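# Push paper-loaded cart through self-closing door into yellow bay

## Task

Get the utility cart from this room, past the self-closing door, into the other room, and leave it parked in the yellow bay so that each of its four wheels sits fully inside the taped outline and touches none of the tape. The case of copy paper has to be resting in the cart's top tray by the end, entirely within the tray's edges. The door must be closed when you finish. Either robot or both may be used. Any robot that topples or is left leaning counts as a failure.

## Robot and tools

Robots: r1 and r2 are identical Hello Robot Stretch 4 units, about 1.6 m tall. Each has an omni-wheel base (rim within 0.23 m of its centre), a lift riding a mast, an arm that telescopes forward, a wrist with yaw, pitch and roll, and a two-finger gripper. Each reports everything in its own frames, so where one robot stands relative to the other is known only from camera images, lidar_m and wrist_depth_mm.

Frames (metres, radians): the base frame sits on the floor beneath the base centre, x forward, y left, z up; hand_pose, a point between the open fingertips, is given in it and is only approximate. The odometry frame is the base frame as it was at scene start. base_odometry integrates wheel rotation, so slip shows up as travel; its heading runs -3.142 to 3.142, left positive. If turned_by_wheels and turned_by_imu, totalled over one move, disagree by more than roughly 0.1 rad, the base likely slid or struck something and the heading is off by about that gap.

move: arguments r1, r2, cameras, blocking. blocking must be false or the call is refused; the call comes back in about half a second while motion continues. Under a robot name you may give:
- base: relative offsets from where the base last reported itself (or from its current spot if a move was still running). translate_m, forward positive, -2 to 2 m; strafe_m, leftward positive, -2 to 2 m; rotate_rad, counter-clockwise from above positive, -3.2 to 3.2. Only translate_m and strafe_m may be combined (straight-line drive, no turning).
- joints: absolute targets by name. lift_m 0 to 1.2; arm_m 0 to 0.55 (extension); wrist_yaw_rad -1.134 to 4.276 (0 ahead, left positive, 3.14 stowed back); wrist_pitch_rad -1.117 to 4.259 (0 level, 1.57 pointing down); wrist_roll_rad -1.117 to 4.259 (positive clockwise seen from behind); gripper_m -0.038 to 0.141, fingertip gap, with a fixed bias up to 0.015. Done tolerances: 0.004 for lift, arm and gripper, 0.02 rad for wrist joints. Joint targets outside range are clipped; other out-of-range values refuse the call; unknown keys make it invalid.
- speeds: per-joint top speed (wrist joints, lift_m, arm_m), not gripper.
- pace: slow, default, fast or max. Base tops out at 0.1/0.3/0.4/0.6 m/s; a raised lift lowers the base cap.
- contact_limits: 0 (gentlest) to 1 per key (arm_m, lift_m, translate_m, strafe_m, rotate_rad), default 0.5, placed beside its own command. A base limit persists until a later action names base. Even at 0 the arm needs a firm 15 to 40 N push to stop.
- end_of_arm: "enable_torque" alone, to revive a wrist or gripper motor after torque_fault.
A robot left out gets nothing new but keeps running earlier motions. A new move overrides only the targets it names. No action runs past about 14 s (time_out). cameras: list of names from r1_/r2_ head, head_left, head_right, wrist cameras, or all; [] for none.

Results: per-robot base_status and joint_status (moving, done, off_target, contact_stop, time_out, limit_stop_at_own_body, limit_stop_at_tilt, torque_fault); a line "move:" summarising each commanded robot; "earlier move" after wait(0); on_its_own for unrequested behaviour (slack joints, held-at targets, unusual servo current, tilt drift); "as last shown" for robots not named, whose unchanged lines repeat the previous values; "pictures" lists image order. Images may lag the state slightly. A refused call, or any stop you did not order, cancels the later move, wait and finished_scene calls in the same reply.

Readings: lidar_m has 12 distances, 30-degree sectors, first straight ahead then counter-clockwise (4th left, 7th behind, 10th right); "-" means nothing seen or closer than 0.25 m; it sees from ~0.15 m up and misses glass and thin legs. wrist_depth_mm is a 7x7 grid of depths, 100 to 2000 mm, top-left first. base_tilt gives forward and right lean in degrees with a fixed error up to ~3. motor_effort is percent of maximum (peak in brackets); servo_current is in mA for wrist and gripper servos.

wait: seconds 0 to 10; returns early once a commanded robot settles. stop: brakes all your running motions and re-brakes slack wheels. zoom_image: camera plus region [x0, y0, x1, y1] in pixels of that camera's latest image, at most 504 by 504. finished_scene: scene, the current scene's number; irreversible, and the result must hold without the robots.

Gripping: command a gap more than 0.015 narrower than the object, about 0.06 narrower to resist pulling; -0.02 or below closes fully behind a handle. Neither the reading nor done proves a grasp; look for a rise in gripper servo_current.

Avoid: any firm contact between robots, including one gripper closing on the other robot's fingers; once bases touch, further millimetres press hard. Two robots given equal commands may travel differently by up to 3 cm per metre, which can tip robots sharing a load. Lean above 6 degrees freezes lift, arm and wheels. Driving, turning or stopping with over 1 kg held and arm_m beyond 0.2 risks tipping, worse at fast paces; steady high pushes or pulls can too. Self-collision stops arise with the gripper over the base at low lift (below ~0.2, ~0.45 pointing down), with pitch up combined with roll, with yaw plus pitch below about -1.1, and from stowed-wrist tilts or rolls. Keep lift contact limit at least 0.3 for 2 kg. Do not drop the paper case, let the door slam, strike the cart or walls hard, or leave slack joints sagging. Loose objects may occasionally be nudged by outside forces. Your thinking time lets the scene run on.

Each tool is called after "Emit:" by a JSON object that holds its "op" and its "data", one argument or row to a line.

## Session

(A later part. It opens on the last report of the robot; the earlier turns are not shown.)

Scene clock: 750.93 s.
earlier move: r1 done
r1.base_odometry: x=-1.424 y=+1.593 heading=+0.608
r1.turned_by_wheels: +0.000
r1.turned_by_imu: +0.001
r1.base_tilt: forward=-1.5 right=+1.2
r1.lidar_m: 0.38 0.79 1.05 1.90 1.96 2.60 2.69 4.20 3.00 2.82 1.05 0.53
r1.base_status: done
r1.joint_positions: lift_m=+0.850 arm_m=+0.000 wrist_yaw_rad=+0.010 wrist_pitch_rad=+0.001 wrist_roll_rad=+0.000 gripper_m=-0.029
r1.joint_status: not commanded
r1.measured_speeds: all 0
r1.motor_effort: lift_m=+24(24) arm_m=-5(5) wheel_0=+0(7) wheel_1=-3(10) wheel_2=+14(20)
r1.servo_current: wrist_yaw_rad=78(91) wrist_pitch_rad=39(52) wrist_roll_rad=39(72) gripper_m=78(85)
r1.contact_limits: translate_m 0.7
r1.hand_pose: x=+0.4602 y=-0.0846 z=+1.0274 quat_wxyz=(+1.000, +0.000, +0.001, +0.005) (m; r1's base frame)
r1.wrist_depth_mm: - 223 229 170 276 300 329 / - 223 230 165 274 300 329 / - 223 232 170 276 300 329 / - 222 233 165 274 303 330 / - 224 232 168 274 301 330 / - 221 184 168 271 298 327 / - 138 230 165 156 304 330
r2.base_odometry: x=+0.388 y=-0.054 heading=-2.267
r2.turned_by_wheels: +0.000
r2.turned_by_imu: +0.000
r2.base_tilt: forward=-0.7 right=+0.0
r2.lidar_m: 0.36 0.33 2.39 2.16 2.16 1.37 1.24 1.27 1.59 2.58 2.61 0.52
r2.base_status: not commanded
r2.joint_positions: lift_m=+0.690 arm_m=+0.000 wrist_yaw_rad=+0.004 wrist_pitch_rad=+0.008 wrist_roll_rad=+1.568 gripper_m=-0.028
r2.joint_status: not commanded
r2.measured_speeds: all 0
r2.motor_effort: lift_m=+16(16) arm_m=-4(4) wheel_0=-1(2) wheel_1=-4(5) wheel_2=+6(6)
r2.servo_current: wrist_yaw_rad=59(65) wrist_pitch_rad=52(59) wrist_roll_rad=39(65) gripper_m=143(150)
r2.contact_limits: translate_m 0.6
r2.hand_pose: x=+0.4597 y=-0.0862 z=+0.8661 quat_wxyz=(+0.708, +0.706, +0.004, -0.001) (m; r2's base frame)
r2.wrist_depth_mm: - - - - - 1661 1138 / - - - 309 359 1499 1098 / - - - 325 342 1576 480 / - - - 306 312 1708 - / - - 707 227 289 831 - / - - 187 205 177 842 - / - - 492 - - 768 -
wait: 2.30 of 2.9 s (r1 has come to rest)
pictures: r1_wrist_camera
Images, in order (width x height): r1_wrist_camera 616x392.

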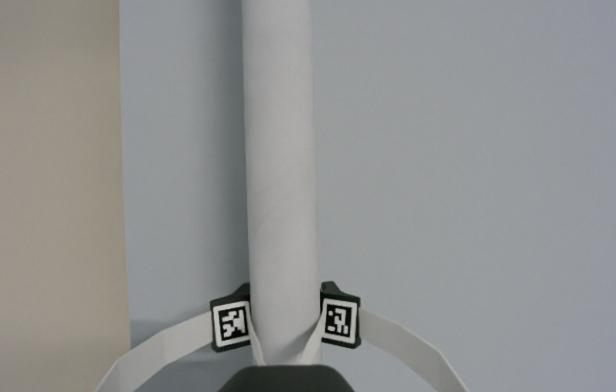

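Emit:
{"op": "move", "data": {
  "r1": {"base":{"translate_m":-0.14,"strafe_m":-0.088},"pace":"slow","contact_limits":{"translate_m":0.7}},
  "blocking": false,
  "cameras": []
}}

Emit:
{"op": "wait", "data": {
  "seconds": 2.9,
  "cameras": ["r1_wrist_camera"]
}}

Emit:
{"op": "move", "data": {
  "r1": {"base":{"rotate_rad":0.08},"joints":{"wrist_yaw_rad":-0.1},"pace":"slow","contact_limits":{"rotate_rad":0.7}},
  "blocking": false,
  "cameras": []
}}

Emit:
{"op": "wait", "data": {
  "seconds": 1,
  "cameras": ["r1_wrist_camera"]
}}

Scene clock: 759.43 s.
move: r1 moving
r1.base_odometry: x=-1.430 y=+1.580 heading=+0.610
r1.turned_by_wheels: +0.002
r1.turned_by_imu: +0.001
r1.base_tilt: forward=-1.6 right=+1.3
r1.lidar_m: 0.38 0.78 1.08 1.89 1.98 2.66 2.65 4.18 2.95 2.82 1.08 0.51
r1.base_status: translate_m moving; strafe_m moving
r1.joint_positions: lift_m=+0.850 arm_m=+0.000 wrist_yaw_rad=+0.011 wrist_pitch_rad=+0.001 wrist_roll_rad=+0.000 gripper_m=-0.029
r1.joint_status: not commanded
r1.measured_speeds: translate_m=-0.047 strafe_m=-0.030 rotate_rad=+0.000 lift_m=+0.000 arm_m=+0.000 wrist_yaw_rad=+0.006 wrist_pitch_rad=+0.000 wrist_roll_rad=+0.000
r1.motor_effort: lift_m=+24(24) arm_m=-4(5) wheel_0=+8(8) wheel_1=-8(8) wheel_2=+20(21)
r1.servo_current: wrist_yaw_rad=78(78) wrist_pitch_rad=39(46) wrist_roll_rad=59(59) gripper_m=85(85)
r1.contact_limits: translate_m 0.7
r1.hand_pose: x=+0.4603 y=-0.0843 z=+1.0274 quat_wxyz=(+1.000, +0.000, +0.001, +0.005) (m; r1's base frame)
r1.wrist_depth_mm: - 220 230 172 277 303 332 / - 221 230 171 276 303 334 / - 224 230 170 276 300 329 / - 223 234 169 274 303 330 / - 224 233 169 276 301 332 / - 221 186 168 274 303 330 / - 140 230 166 163 309 332
r2: as last shown
r2.turned_by_imu: +0.001
r2.lidar_m: 0.36 0.36 2.36 2.15 2.16 1.40 1.25 1.25 1.58 2.57 2.61 0.49
r2.motor_effort: lift_m=+16(16) arm_m=-4(4) wheel_0=-1(1) wheel_1=-5(5) wheel_2=+6(6)
r2.servo_current: wrist_yaw_rad=46(59) wrist_pitch_rad=52(52) wrist_roll_rad=39(59) gripper_m=130(143)
r2.contact_limits: translate_m 0.6
r2.wrist_depth_mm: - - - - - 1618 1160 / - - - 310 359 1464 1138 / - - - 325 340 1576 480 / - - - 304 312 1708 - / - - 715 228 290 831 - / - - 187 206 177 831 - / - - 496 - - 768 -
pictures: none
No camera images: "cameras" was empty.

Scene clock: 761.77 s.
earlier move: r1 done
r1.base_odometry: x=-1.489 y=+1.441 heading=+0.610
r1.turned_by_wheels: +0.000
r1.turned_by_imu: +0.001
r1.base_tilt: forward=-1.5 right=+1.3
r1.lidar_m: 0.39 0.91 1.24 1.97 2.06 2.74 2.53 4.07 2.88 2.73 1.33 0.55
r1.base_status: done
r1.joint_positions: lift_m=+0.850 arm_m=+0.000 wrist_yaw_rad=+0.014 wrist_pitch_rad=+0.001 wrist_roll_rad=+0.000 gripper_m=-0.029
r1.joint_status: not commanded
r1.measured_speeds: all 0
r1.motor_effort: lift_m=+24(24) arm_m=-4(5) wheel_0=+13(15) wheel_1=-2(8) wheel_2=+16(21)
r1.servo_current: wrist_yaw_rad=72(98) wrist_pitch_rad=39(46) wrist_roll_rad=59(72) gripper_m=72(85)
r1.contact_limits: translate_m 0.7
r1.hand_pose: x=+0.4605 y=-0.0835 z=+1.0274 quat_wxyz=(+1.000, +0.000, +0.001, +0.007) (m; r1's base frame)
r1.wrist_depth_mm: - 214 224 268 300 347 407 / - 208 229 267 298 345 404 / - 212 228 267 298 349 407 / - 212 228 168 298 345 407 / - 214 228 175 298 345 402 / - 211 181 174 297 345 404 / - 145 227 177 149 355 404
r2.base_odometry: x=+0.388 y=-0.054 heading=-2.267
r2.turned_by_wheels: +0.000
r2.turned_by_imu: +0.000
r2.base_tilt: forward=-0.7 right=+0.1
r2.lidar_m: 0.36 0.35 2.35 2.12 2.17 1.37 1.26 1.28 1.59 2.58 2.60 0.49
r2.base_status: not commanded
r2.joint_positions: lift_m=+0.690 arm_m=+0.000 wrist_yaw_rad=+0.004 wrist_pitch_rad=+0.008 wrist_roll_rad=+1.568 gripper_m=-0.028
r2.joint_status: not commanded
r2.measured_speeds: all 0
r2.motor_effort: lift_m=+16(16) arm_m=-4(4) wheel_0=-1(2) wheel_1=-4(5) wheel_2=+6(6)
r2.servo_current: wrist_yaw_rad=59(65) wrist_pitch_rad=52(59) wrist_roll_rad=52(59) gripper_m=130(150)
r2.contact_limits: translate_m 0.6
r2.hand_pose: x=+0.4597 y=-0.0862 z=+0.8661 quat_wxyz=(+0.708, +0.706, +0.004, -0.001) (m; r2's base frame)
r2.wrist_depth_mm: - - - - - 1661 1138 / - - - 309 357 1464 1098 / - - - 324 342 1576 480 / - - - 307 312 1756 - / - - 707 229 290 831 - / - - 187 206 177 831 - / - - 500 - - 768 -
wait: 2.33 of 2.9 s (r1 has come to rest)
pictures: r1_wrist_camera
Images, in order (width x height): r1_wrist_camera 616x392.

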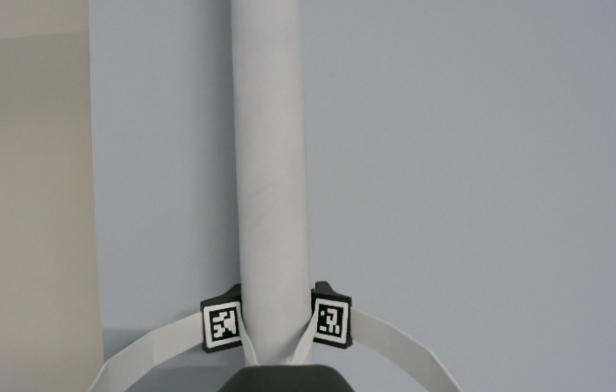

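Scene clock: 762.27 s.
move: r1 moving
r1.base_odometry: x=-1.488 y=+1.442 heading=+0.688
r1.turned_by_wheels: +0.078
r1.turned_by_imu: +0.078
r1.base_tilt: forward=-1.6 right=+1.2
r1.lidar_m: 0.38 0.93 1.37 1.98 2.09 2.99 2.51 3.77 2.83 2.75 1.23 0.52
r1.base_status: rotate_rad moving
r1.joint_positions: lift_m=+0.850 arm_m=+0.000 wrist_yaw_rad=-0.071 wrist_pitch_rad=+0.001 wrist_roll_rad=+0.000 gripper_m=-0.029
r1.joint_status: wrist_yaw_rad moving
r1.measured_speeds: translate_m=+0.001 strafe_m=+0.000 rotate_rad=+0.084 lift_m=+0.000 arm_m=+0.000 wrist_yaw_rad=-0.018 wrist_pitch_rad=+0.000 wrist_roll_rad=+0.000
r1.motor_effort: lift_m=+24(24) arm_m=-4(5) wheel_0=+0(12) wheel_1=-3(6) wheel_2=+9(15)
r1.servo_current: wrist_yaw_rad=208(553) wrist_pitch_rad=46(46) wrist_roll_rad=46(52) gripper_m=72(78)
r1.contact_limits: rotate_rad 0.7
r1.hand_pose: x=+0.4524 y=-0.1076 z=+1.0274 quat_wxyz=(+0.999, +0.000, +0.001, -0.035) (m; r1's base frame)
r1.wrist_depth_mm: - 211 225 170 301 353 421 / - 209 229 164 300 351 421 / - 209 229 169 301 351 418 / - 212 229 165 300 351 415 / - 211 229 168 298 351 413 / - 211 186 167 293 349 415 / - 143 224 165 289 370 415
r2: as last shown
r2.base_tilt: forward=-0.6 right=+0.1
r2.lidar_m: 0.35 0.35 2.34 2.14 2.20 1.40 1.26 1.28 1.58 2.58 2.61 0.52
r2.motor_effort: lift_m=+16(16) arm_m=-4(4) wheel_0=-1(2) wheel_1=-4(5) wheel_2=+6(7)
r2.servo_current: wrist_yaw_rad=39(52) wrist_pitch_rad=52(52) wrist_roll_rad=46(52) gripper_m=130(143)
r2.contact_limits: translate_m 0.6
r2.wrist_depth_mm: - - - - - 1661 1160 / - - - 310 362 1464 1078 / - - - 325 340 1576 480 / - - - 306 310 1708 - / - - 707 228 289 831 - / - - 187 206 177 820 - / - - 496 - - 768 -
pictures: none
No camera images: "cameras" was empty.

Scene clock: 762.63 s.
earlier move: r1 off_target
r1.base_odometry: x=-1.488 y=+1.442 heading=+0.691
r1.turned_by_wheels: +0.002
r1.turned_by_imu: +0.002
r1.base_tilt: forward=-1.5 right=+1.3
r1.lidar_m: 0.36 0.96 1.38 1.98 2.09 2.96 2.52 3.73 2.83 2.75 1.21 0.42
r1.base_status: done
r1.joint_positions: lift_m=+0.850 arm_m=+0.000 wrist_yaw_rad=-0.073 wrist_pitch_rad=+0.001 wrist_roll_rad=+0.000 gripper_m=-0.029
r1.joint_status: wrist_yaw_rad off_target (ended at -0.073, target -0.100)
r1.measured_speeds: all 0
r1.on_its_own: wrist_yaw_rad is at rest, and its servo_current (176 mA) is outside its rest range (0 to 104 mA)
r1.motor_effort: lift_m=+24(24) arm_m=-4(5) wheel_0=-5(12) wheel_1=-4(6) wheel_2=+11(15)
r1.servo_current: wrist_yaw_rad=176(553) wrist_pitch_rad=52(52) wrist_roll_rad=46(52) gripper_m=65(78)
r1.contact_limits: rotate_rad 0.7
r1.hand_pose: x=+0.4522 y=-0.1083 z=+1.0274 quat_wxyz=(+0.999, +0.000, +0.001, -0.037) (m; r1's base frame)
r1.wrist_depth_mm: - 211 229 169 298 353 418 / - 206 229 165 300 353 413 / - 208 229 168 300 351 415 / - 211 229 166 297 347 415 / - 211 227 167 300 349 410 / - 211 185 167 291 351 413 / - 143 224 166 177 357 413
r2.base_odometry: x=+0.388 y=-0.054 heading=-2.267
r2.turned_by_wheels: +0.000
r2.turned_by_imu: +0.000
r2.base_tilt: forward=-0.7 right=+0.1
r2.lidar_m: 0.38 0.36 2.36 2.16 2.16 1.40 1.25 1.28 1.58 2.56 2.61 0.49
r2.base_status: not commanded
r2.joint_positions: lift_m=+0.690 arm_m=+0.000 wrist_yaw_rad=+0.004 wrist_pitch_rad=+0.008 wrist_roll_rad=+1.568 gripper_m=-0.028
r2.joint_status: not commanded
r2.measured_speeds: all 0
r2.motor_effort: lift_m=+16(16) arm_m=-4(4) wheel_0=-2(2) wheel_1=-4(5) wheel_2=+6(7)
r2.servo_current: wrist_yaw_rad=39(59) wrist_pitch_rad=52(52) wrist_roll_rad=46(52) gripper_m=137(143)
r2.contact_limits: translate_m 0.6
r2.hand_pose: x=+0.4597 y=-0.0862 z=+0.8661 quat_wxyz=(+0.708, +0.706, +0.004, -0.001) (m; r2's base frame)
r2.wrist_depth_mm: - - - - - 1661 1138 / - - - 309 362 1464 1098 / - - - 327 340 1537 480 / - - - 307 310 1756 - / - - 715 227 290 842 - / - - 187 206 177 820 - / - - 492 - - 768 -
wait: 0.37 of 1 s (r1 has come to rest)
pictures: r1_wrist_camera
Images, in order (width x height): r1_wrist_camera 616x392.

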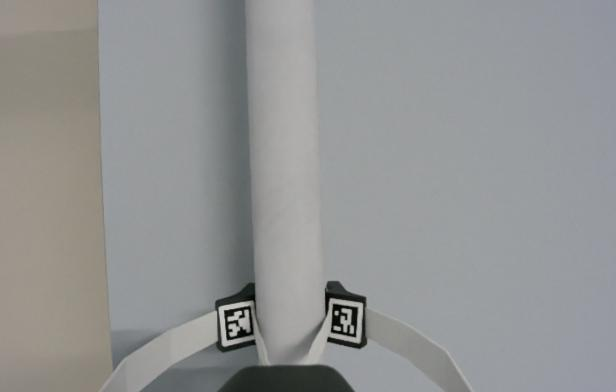

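Emit:
{"op": "move", "data": {
  "r1": {"base":{"translate_m":-0.128,"strafe_m":-0.117},"joints":{"wrist_yaw_rad":0.0},"speeds":{"wrist_yaw_rad":0.07},"pace":"slow","contact_limits":{"translate_m":0.7}},
  "blocking": false,
  "cameras": []
}}

Emit:
{"op": "wait", "data": {
  "seconds": 3,
  "cameras": ["r1_wrist_camera"]
}}

Emit:
{"op": "move", "data": {
  "r1": {"base":{"rotate_rad":0.12},"joints":{"wrist_yaw_rad":-0.19},"pace":"slow","contact_limits":{"rotate_rad":0.7}},
  "blocking": false,
  "cameras": []
}}

Emit:
{"op": "wait", "data": {
  "seconds": 1,
  "cameras": ["r1_wrist_camera"]
}}

Scene clock: 773.03 s.
move: r1 moving
r1.base_odometry: x=-1.490 y=+1.429 heading=+0.692
r1.turned_by_wheels: +0.001
r1.turned_by_imu: +0.001
r1.base_tilt: forward=-1.5 right=+1.3
r1.lidar_m: 0.38 0.96 1.37 1.98 2.12 2.99 2.51 3.73 2.80 2.74 1.24 0.49
r1.base_status: translate_m moving; strafe_m moving
r1.joint_positions: lift_m=+0.850 arm_m=+0.000 wrist_yaw_rad=-0.063 wrist_pitch_rad=+0.001 wrist_roll_rad=+0.000 gripper_m=-0.029
r1.joint_status: wrist_yaw_rad moving
r1.measured_speeds: translate_m=-0.038 strafe_m=-0.035 rotate_rad=-0.001 lift_m=+0.000 arm_m=+0.000 wrist_yaw_rad=+0.067 wrist_pitch_rad=+0.000 wrist_roll_rad=+0.000
r1.motor_effort: lift_m=+24(24) arm_m=-4(5) wheel_0=+4(5) wheel_1=-7(10) wheel_2=+17(18)
r1.servo_current: wrist_yaw_rad=46(176) wrist_pitch_rad=39(52) wrist_roll_rad=46(52) gripper_m=65(78)
r1.contact_limits: translate_m 0.7
r1.hand_pose: x=+0.4533 y=-0.1053 z=+1.0274 quat_wxyz=(+1.000, +0.000, +0.001, -0.031) (m; r1's base frame)
r1.wrist_depth_mm: - 212 229 170 298 351 418 / - 208 228 165 301 351 415 / - 208 229 168 298 349 413 / - 211 229 166 300 349 413 / - 211 229 168 298 349 413 / - 211 185 167 291 349 410 / - 143 224 165 176 368 413
r2: as last shown
r2.turned_by_imu: +0.001
r2.lidar_m: 0.34 0.36 2.37 2.14 2.20 1.39 1.21 1.26 1.60 2.58 2.59 0.50
r2.motor_effort: lift_m=+16(16) arm_m=-4(4) wheel_0=-1(2) wheel_1=-4(5) wheel_2=+6(6)
r2.servo_current: wrist_yaw_rad=46(52) wrist_pitch_rad=46(52) wrist_roll_rad=46(52) gripper_m=143(143)
r2.contact_limits: translate_m 0.6
r2.wrist_depth_mm: - - - - - 1661 1182 / - - - 310 362 1464 1118 / - - - 324 340 1618 480 / - - - 306 310 1661 - / - - 699 228 290 831 - / - - 187 205 177 831 - / - - 496 - - 759 -
pictures: none
No camera images: "cameras" was empty.

Scene clock: 775.50 s.
earlier move: r1 done
r1.base_odometry: x=-1.512 y=+1.270 heading=+0.692
r1.turned_by_wheels: +0.001
r1.turned_by_imu: +0.002
r1.base_tilt: forward=-1.6 right=+1.2
r1.lidar_m: 0.39 1.09 1.56 2.09 2.23 3.19 2.38 3.58 2.71 2.63 1.39 0.56
r1.base_status: done
r1.joint_positions: lift_m=+0.850 arm_m=+0.000 wrist_yaw_rad=+0.012 wrist_pitch_rad=+0.001 wrist_roll_rad=+0.000 gripper_m=-0.029
r1.joint_status: all done
r1.measured_speeds: all 0
r1.motor_effort: lift_m=+24(24) arm_m=-4(5) wheel_0=+12(13) wheel_1=-1(10) wheel_2=+14(19)
r1.servo_current: wrist_yaw_rad=65(176) wrist_pitch_rad=46(52) wrist_roll_rad=52(65) gripper_m=72(78)
r1.contact_limits: translate_m 0.7
r1.hand_pose: x=+0.4604 y=-0.0838 z=+1.0274 quat_wxyz=(+1.000, +0.000, +0.001, +0.006) (m; r1's base frame)
r1.wrist_depth_mm: - 208 223 171 310 379 462 / - 208 224 273 312 375 455 / - 208 227 273 310 375 455 / - 208 226 168 310 373 455 / - 208 226 176 310 373 455 / - 208 182 174 310 373 455 / - 153 225 176 148 384 459
r2.base_odometry: x=+0.388 y=-0.054 heading=-2.267
r2.turned_by_wheels: +0.000
r2.turned_by_imu: +0.000
r2.base_tilt: forward=-0.7 right=+0.1
r2.lidar_m: 0.36 0.33 2.34 2.15 2.15 1.38 1.24 1.27 1.57 2.58 2.59 0.52
r2.base_status: not commanded
r2.joint_positions: lift_m=+0.690 arm_m=+0.000 wrist_yaw_rad=+0.004 wrist_pitch_rad=+0.008 wrist_roll_rad=+1.568 gripper_m=-0.028
r2.joint_status: not commanded
r2.measured_speeds: all 0
r2.motor_effort: lift_m=+16(16) arm_m=-4(4) wheel_0=-1(2) wheel_1=-4(5) wheel_2=+6(6)
r2.servo_current: wrist_yaw_rad=39(65) wrist_pitch_rad=52(59) wrist_roll_rad=46(65) gripper_m=137(143)
r2.contact_limits: translate_m 0.6
r2.hand_pose: x=+0.4597 y=-0.0862 z=+0.8661 quat_wxyz=(+0.708, +0.706, +0.004, -0.001) (m; r2's base frame)
r2.wrist_depth_mm: - - - - - 1661 1160 / - - - 310 362 1430 1078 / - - - 325 342 1576 484 / - - - 306 312 1661 - / - - 699 227 291 831 - / - - 187 204 178 831 - / - - 496 - - 759 -
wait: 2.47 of 3 s (r1 has come to rest)
pictures: r1_wrist_camera
Images, in order (width x height): r1_wrist_camera 616x392.

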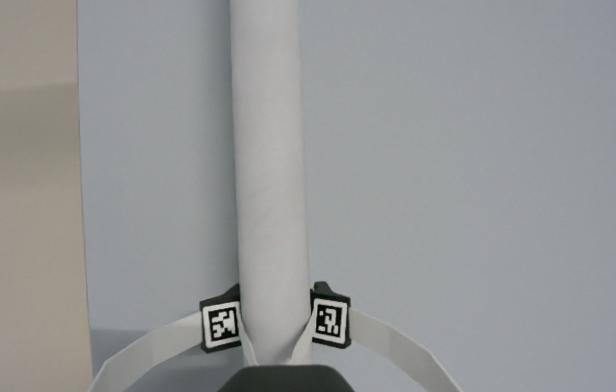

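Scene clock: 776.00 s.
move: r1 moving
r1.base_odometry: x=-1.512 y=+1.270 heading=+0.794
r1.turned_by_wheels: +0.101
r1.turned_by_imu: +0.102
r1.base_tilt: forward=-1.6 right=+1.3
r1.lidar_m: 0.39 1.13 1.74 2.10 2.33 3.59 2.38 3.29 2.65 2.61 1.30 0.39
r1.base_status: rotate_rad moving
r1.joint_positions: lift_m=+0.850 arm_m=+0.000 wrist_yaw_rad=-0.156 wrist_pitch_rad=+0.001 wrist_roll_rad=+0.000 gripper_m=-0.029
r1.joint_status: wrist_yaw_rad moving
r1.measured_speeds: translate_m=-0.001 strafe_m=+0.000 rotate_rad=+0.207 lift_m=+0.000 arm_m=+0.000 wrist_yaw_rad=-0.146 wrist_pitch_rad=+0.000 wrist_roll_rad=+0.000
r1.motor_effort: lift_m=+24(24) arm_m=-4(5) wheel_0=+2(10) wheel_1=-3(7) wheel_2=+6(12)
r1.servo_current: wrist_yaw_rad=202(696) wrist_pitch_rad=39(46) wrist_roll_rad=39(59) gripper_m=59(72)
r1.contact_limits: rotate_rad 0.7
r1.hand_pose: x=+0.4423 y=-0.1312 z=+1.0274 quat_wxyz=(+0.997, +0.000, +0.001, -0.078) (m; r1's base frame)
r1.wrist_depth_mm: - 202 224 167 330 421 525 / - 208 223 166 329 418 521 / - 203 224 175 329 415 517 / 189 202 223 172 327 413 512 / - 202 224 170 327 415 517 / - 202 182 170 327 413 512 / - 157 221 166 159 430 508
r2: as last shown
r2.base_tilt: forward=-0.6 right=+0.0
r2.lidar_m: 0.36 0.35 2.37 2.16 2.18 1.38 1.25 1.26 1.60 2.58 2.59 0.50
r2.servo_current: wrist_yaw_rad=52(59) wrist_pitch_rad=46(59) wrist_roll_rad=46(52) gripper_m=137(143)
r2.contact_limits: translate_m 0.6
r2.wrist_depth_mm: - - - - - 1661 1138 / - - - 307 362 1499 1098 / - - - 325 342 1576 480 / - - - 306 310 1708 - / - - 707 228 290 820 - / - - 188 205 178 831 - / - - 492 - - 768 -
pictures: none
No camera images: "cameras" was empty.

Scene clock: 776.50 s.
earlier move: r1 off_target
r1.base_odometry: x=-1.512 y=+1.271 heading=+0.813
r1.turned_by_wheels: +0.019
r1.turned_by_imu: +0.019
r1.base_tilt: forward=-1.5 right=+1.3
r1.lidar_m: 0.40 1.13 1.78 2.11 2.31 3.71 2.37 3.26 2.65 2.51 1.24 0.37
r1.base_status: done
r1.joint_positions: lift_m=+0.850 arm_m=+0.000 wrist_yaw_rad=-0.160 wrist_pitch_rad=+0.001 wrist_roll_rad=+0.000 gripper_m=-0.029
r1.joint_status: wrist_yaw_rad off_target (ended at -0.159, target -0.190)
r1.measured_speeds: all 0
r1.on_its_own: wrist_yaw_rad is at rest, and its servo_current (208 mA) is outside its rest range (0 to 104 mA)
r1.motor_effort: lift_m=+24(24) arm_m=-4(5) wheel_0=-3(10) wheel_1=-4(7) wheel_2=+11(12)
r1.servo_current: wrist_yaw_rad=208(696) wrist_pitch_rad=39(46) wrist_roll_rad=39(65) gripper_m=65(72)
r1.contact_limits: rotate_rad 0.7
r1.hand_pose: x=+0.4417 y=-0.1322 z=+1.0274 quat_wxyz=(+0.997, +0.000, +0.001, -0.080) (m; r1's base frame)
r1.wrist_depth_mm: - 202 223 171 324 404 525 / - 207 226 165 325 407 525 / - 203 226 168 322 404 517 / - 202 228 165 319 399 517 / - 202 226 165 322 402 521 / - 201 185 168 320 402 521 / - 153 220 165 296 436 517
r2.base_odometry: x=+0.388 y=-0.054 heading=-2.267
r2.turned_by_wheels: +0.000
r2.turned_by_imu: +0.000
r2.base_tilt: forward=-0.6 right=+0.1
r2.lidar_m: 0.36 0.37 2.32 2.15 2.15 1.40 1.25 1.29 1.57 2.58 2.62 0.46
r2.base_status: not commanded
r2.joint_positions: lift_m=+0.690 arm_m=+0.000 wrist_yaw_rad=+0.004 wrist_pitch_rad=+0.008 wrist_roll_rad=+1.568 gripper_m=-0.028
r2.joint_status: not commanded
r2.measured_speeds: all 0
r2.motor_effort: lift_m=+16(16) arm_m=-4(4) wheel_0=-1(2) wheel_1=-4(5) wheel_2=+6(6)
r2.servo_current: wrist_yaw_rad=52(59) wrist_pitch_rad=46(59) wrist_roll_rad=39(59) gripper_m=130(143)
r2.contact_limits: translate_m 0.6
r2.hand_pose: x=+0.4597 y=-0.0862 z=+0.8661 quat_wxyz=(+0.708, +0.706, +0.004, -0.001) (m; r2's base frame)
r2.wrist_depth_mm: - - - - - 1708 1182 / - - - 310 359 1464 1118 / - - - 325 340 1576 480 / - - - 306 310 1661 - / - - 715 227 290 831 - / - - 188 206 178 842 - / - - 492 - - 778 -
wait: 0.50 of 1 s (r1 has come to rest)
pictures: r1_wrist_camera
Images, in order (width x height): r1_wrist_camera 616x392.

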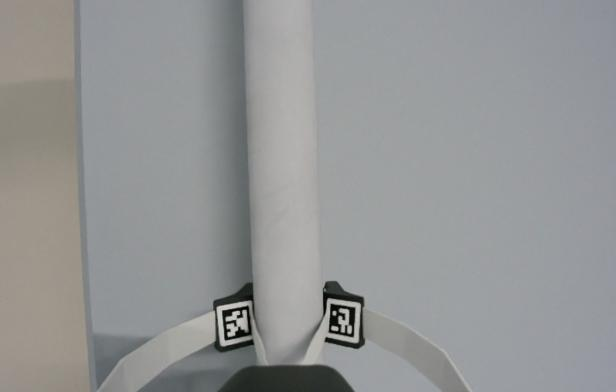

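Emit:
{"op": "move", "data": {
  "r1": {"base":{"translate_m":-0.128,"strafe_m":-0.138},"joints":{"wrist_yaw_rad":0.0},"speeds":{"wrist_yaw_rad":0.09},"pace":"slow","contact_limits":{"translate_m":0.7}},
  "blocking": false,
  "cameras": []
}}

Emit:
{"op": "wait", "data": {
  "seconds": 3,
  "cameras": ["r1_wrist_camera"]
}}

Emit:
{"op": "move", "data": {
  "r1": {"base":{"rotate_rad":0.13},"joints":{"wrist_yaw_rad":-0.19},"pace":"slow","contact_limits":{"rotate_rad":0.7}},
  "blocking": false,
  "cameras": []
}}

Emit:
{"op": "wait", "data": {
  "seconds": 1,
  "cameras": ["r1_wrist_camera"]
}}

Scene clock: 786.30 s.
move: r1 moving
r1.base_odometry: x=-1.511 y=+1.258 heading=+0.814
r1.turned_by_wheels: +0.001
r1.turned_by_imu: +0.000
r1.base_tilt: forward=-1.5 right=+1.3
r1.lidar_m: 0.40 1.15 1.79 2.10 2.37 2.54 2.37 3.22 2.64 2.52 1.27 0.38
r1.base_status: translate_m moving; strafe_m moving
r1.joint_positions: lift_m=+0.850 arm_m=+0.000 wrist_yaw_rad=-0.143 wrist_pitch_rad=+0.001 wrist_roll_rad=+0.000 gripper_m=-0.029
r1.joint_status: wrist_yaw_rad moving
r1.measured_speeds: translate_m=-0.033 strafe_m=-0.036 rotate_rad=+0.000 lift_m=+0.000 arm_m=+0.000 wrist_yaw_rad=+0.094 wrist_pitch_rad=+0.000 wrist_roll_rad=+0.000
r1.motor_effort: lift_m=+24(24) arm_m=-4(4) wheel_0=+5(5) wheel_1=-9(9) wheel_2=+16(17)
r1.servo_current: wrist_yaw_rad=52(182) wrist_pitch_rad=39(46) wrist_roll_rad=39(59) gripper_m=65(72)
r1.contact_limits: translate_m 0.7
r1.hand_pose: x=+0.4439 y=-0.1277 z=+1.0274 quat_wxyz=(+0.997, +0.000, +0.001, -0.072) (m; r1's base frame)
r1.wrist_depth_mm: - 203 223 171 322 402 517 / - 206 223 165 324 404 512 / - 204 227 169 322 399 517 / - 202 227 165 320 399 508 / - 202 226 165 320 397 508 / - 202 185 167 319 399 508 / - 153 221 165 294 430 504
r2: as last shown
r2.turned_by_imu: +0.001
r2.base_tilt: forward=-0.7 right=+0.1
r2.lidar_m: 0.36 0.36 2.35 2.14 2.18 1.41 1.27 1.28 1.56 2.58 2.60 0.49
r2.motor_effort: lift_m=+16(16) arm_m=-4(4) wheel_0=-1(1) wheel_1=-4(4) wheel_2=+6(6)
r2.servo_current: wrist_yaw_rad=46(59) wrist_pitch_rad=52(59) wrist_roll_rad=52(52) gripper_m=137(143)
r2.contact_limits: translate_m 0.6
r2.wrist_depth_mm: - - - - - 1661 1138 / - - - 310 362 1430 1098 / - - - 325 342 1576 484 / - - - 306 310 1708 - / - - 707 228 290 831 - / - - 187 205 177 831 - / - - 500 - - 778 -
pictures: none
No camera images: "cameras" was empty.

Scene clock: 788.93 s.
earlier move: r1 done
r1.base_odometry: x=-1.500 y=+1.083 heading=+0.815
r1.turned_by_wheels: +0.001
r1.turned_by_imu: +0.002
r1.base_tilt: forward=-1.5 right=+1.2
r1.lidar_m: 0.38 1.25 1.98 2.25 2.53 2.34 2.26 3.01 2.47 2.47 1.42 0.58
r1.base_status: done
r1.joint_positions: lift_m=+0.850 arm_m=+0.000 wrist_yaw_rad=+0.012 wrist_pitch_rad=+0.001 wrist_roll_rad=+0.000 gripper_m=-0.029
r1.joint_status: all done
r1.measured_speeds: all 0
r1.motor_effort: lift_m=+24(24) arm_m=-4(4) wheel_0=+13(15) wheel_1=-3(10) wheel_2=+14(20)
r1.servo_current: wrist_yaw_rad=91(182) wrist_pitch_rad=46(46) wrist_roll_rad=46(65) gripper_m=65(72)
r1.contact_limits: translate_m 0.7
r1.hand_pose: x=+0.4604 y=-0.0838 z=+1.0274 quat_wxyz=(+1.000, +0.000, +0.001, +0.006) (m; r1's base frame)
r1.wrist_depth_mm: - 207 223 276 320 389 488 / 197 207 222 276 319 389 484 / - 207 222 276 317 384 484 / - 207 222 276 317 384 480 / - 207 226 274 317 387 480 / - 206 183 167 317 384 480 / - 155 224 177 155 399 480
r2.base_odometry: x=+0.388 y=-0.054 heading=-2.267
r2.turned_by_wheels: +0.000
r2.turned_by_imu: +0.000
r2.base_tilt: forward=-0.7 right=+0.0
r2.lidar_m: 0.36 0.36 2.36 2.14 2.17 1.39 1.25 1.27 1.56 2.59 2.60 0.51
r2.base_status: not commanded
r2.joint_positions: lift_m=+0.690 arm_m=+0.000 wrist_yaw_rad=+0.004 wrist_pitch_rad=+0.008 wrist_roll_rad=+1.568 gripper_m=-0.028
r2.joint_status: not commanded
r2.measured_speeds: all 0
r2.motor_effort: lift_m=+16(16) arm_m=-4(4) wheel_0=-1(2) wheel_1=-4(5) wheel_2=+6(6)
r2.servo_current: wrist_yaw_rad=52(65) wrist_pitch_rad=52(59) wrist_roll_rad=46(59) gripper_m=143(143)
r2.contact_limits: translate_m 0.6
r2.hand_pose: x=+0.4597 y=-0.0862 z=+0.8661 quat_wxyz=(+0.708, +0.706, +0.004, -0.001) (m; r2's base frame)
r2.wrist_depth_mm: - - - - - 1661 1160 / - - - 310 359 1464 1118 / - - - 324 340 1576 484 / - - - 306 312 1618 - / - - 707 227 290 842 - / - - 187 206 177 820 - / - - 492 - - 759 -
wait: 2.63 of 3 s (r1 has come to rest)
pictures: r1_wrist_camera
Images, in order (width x height): r1_wrist_camera 616x392.

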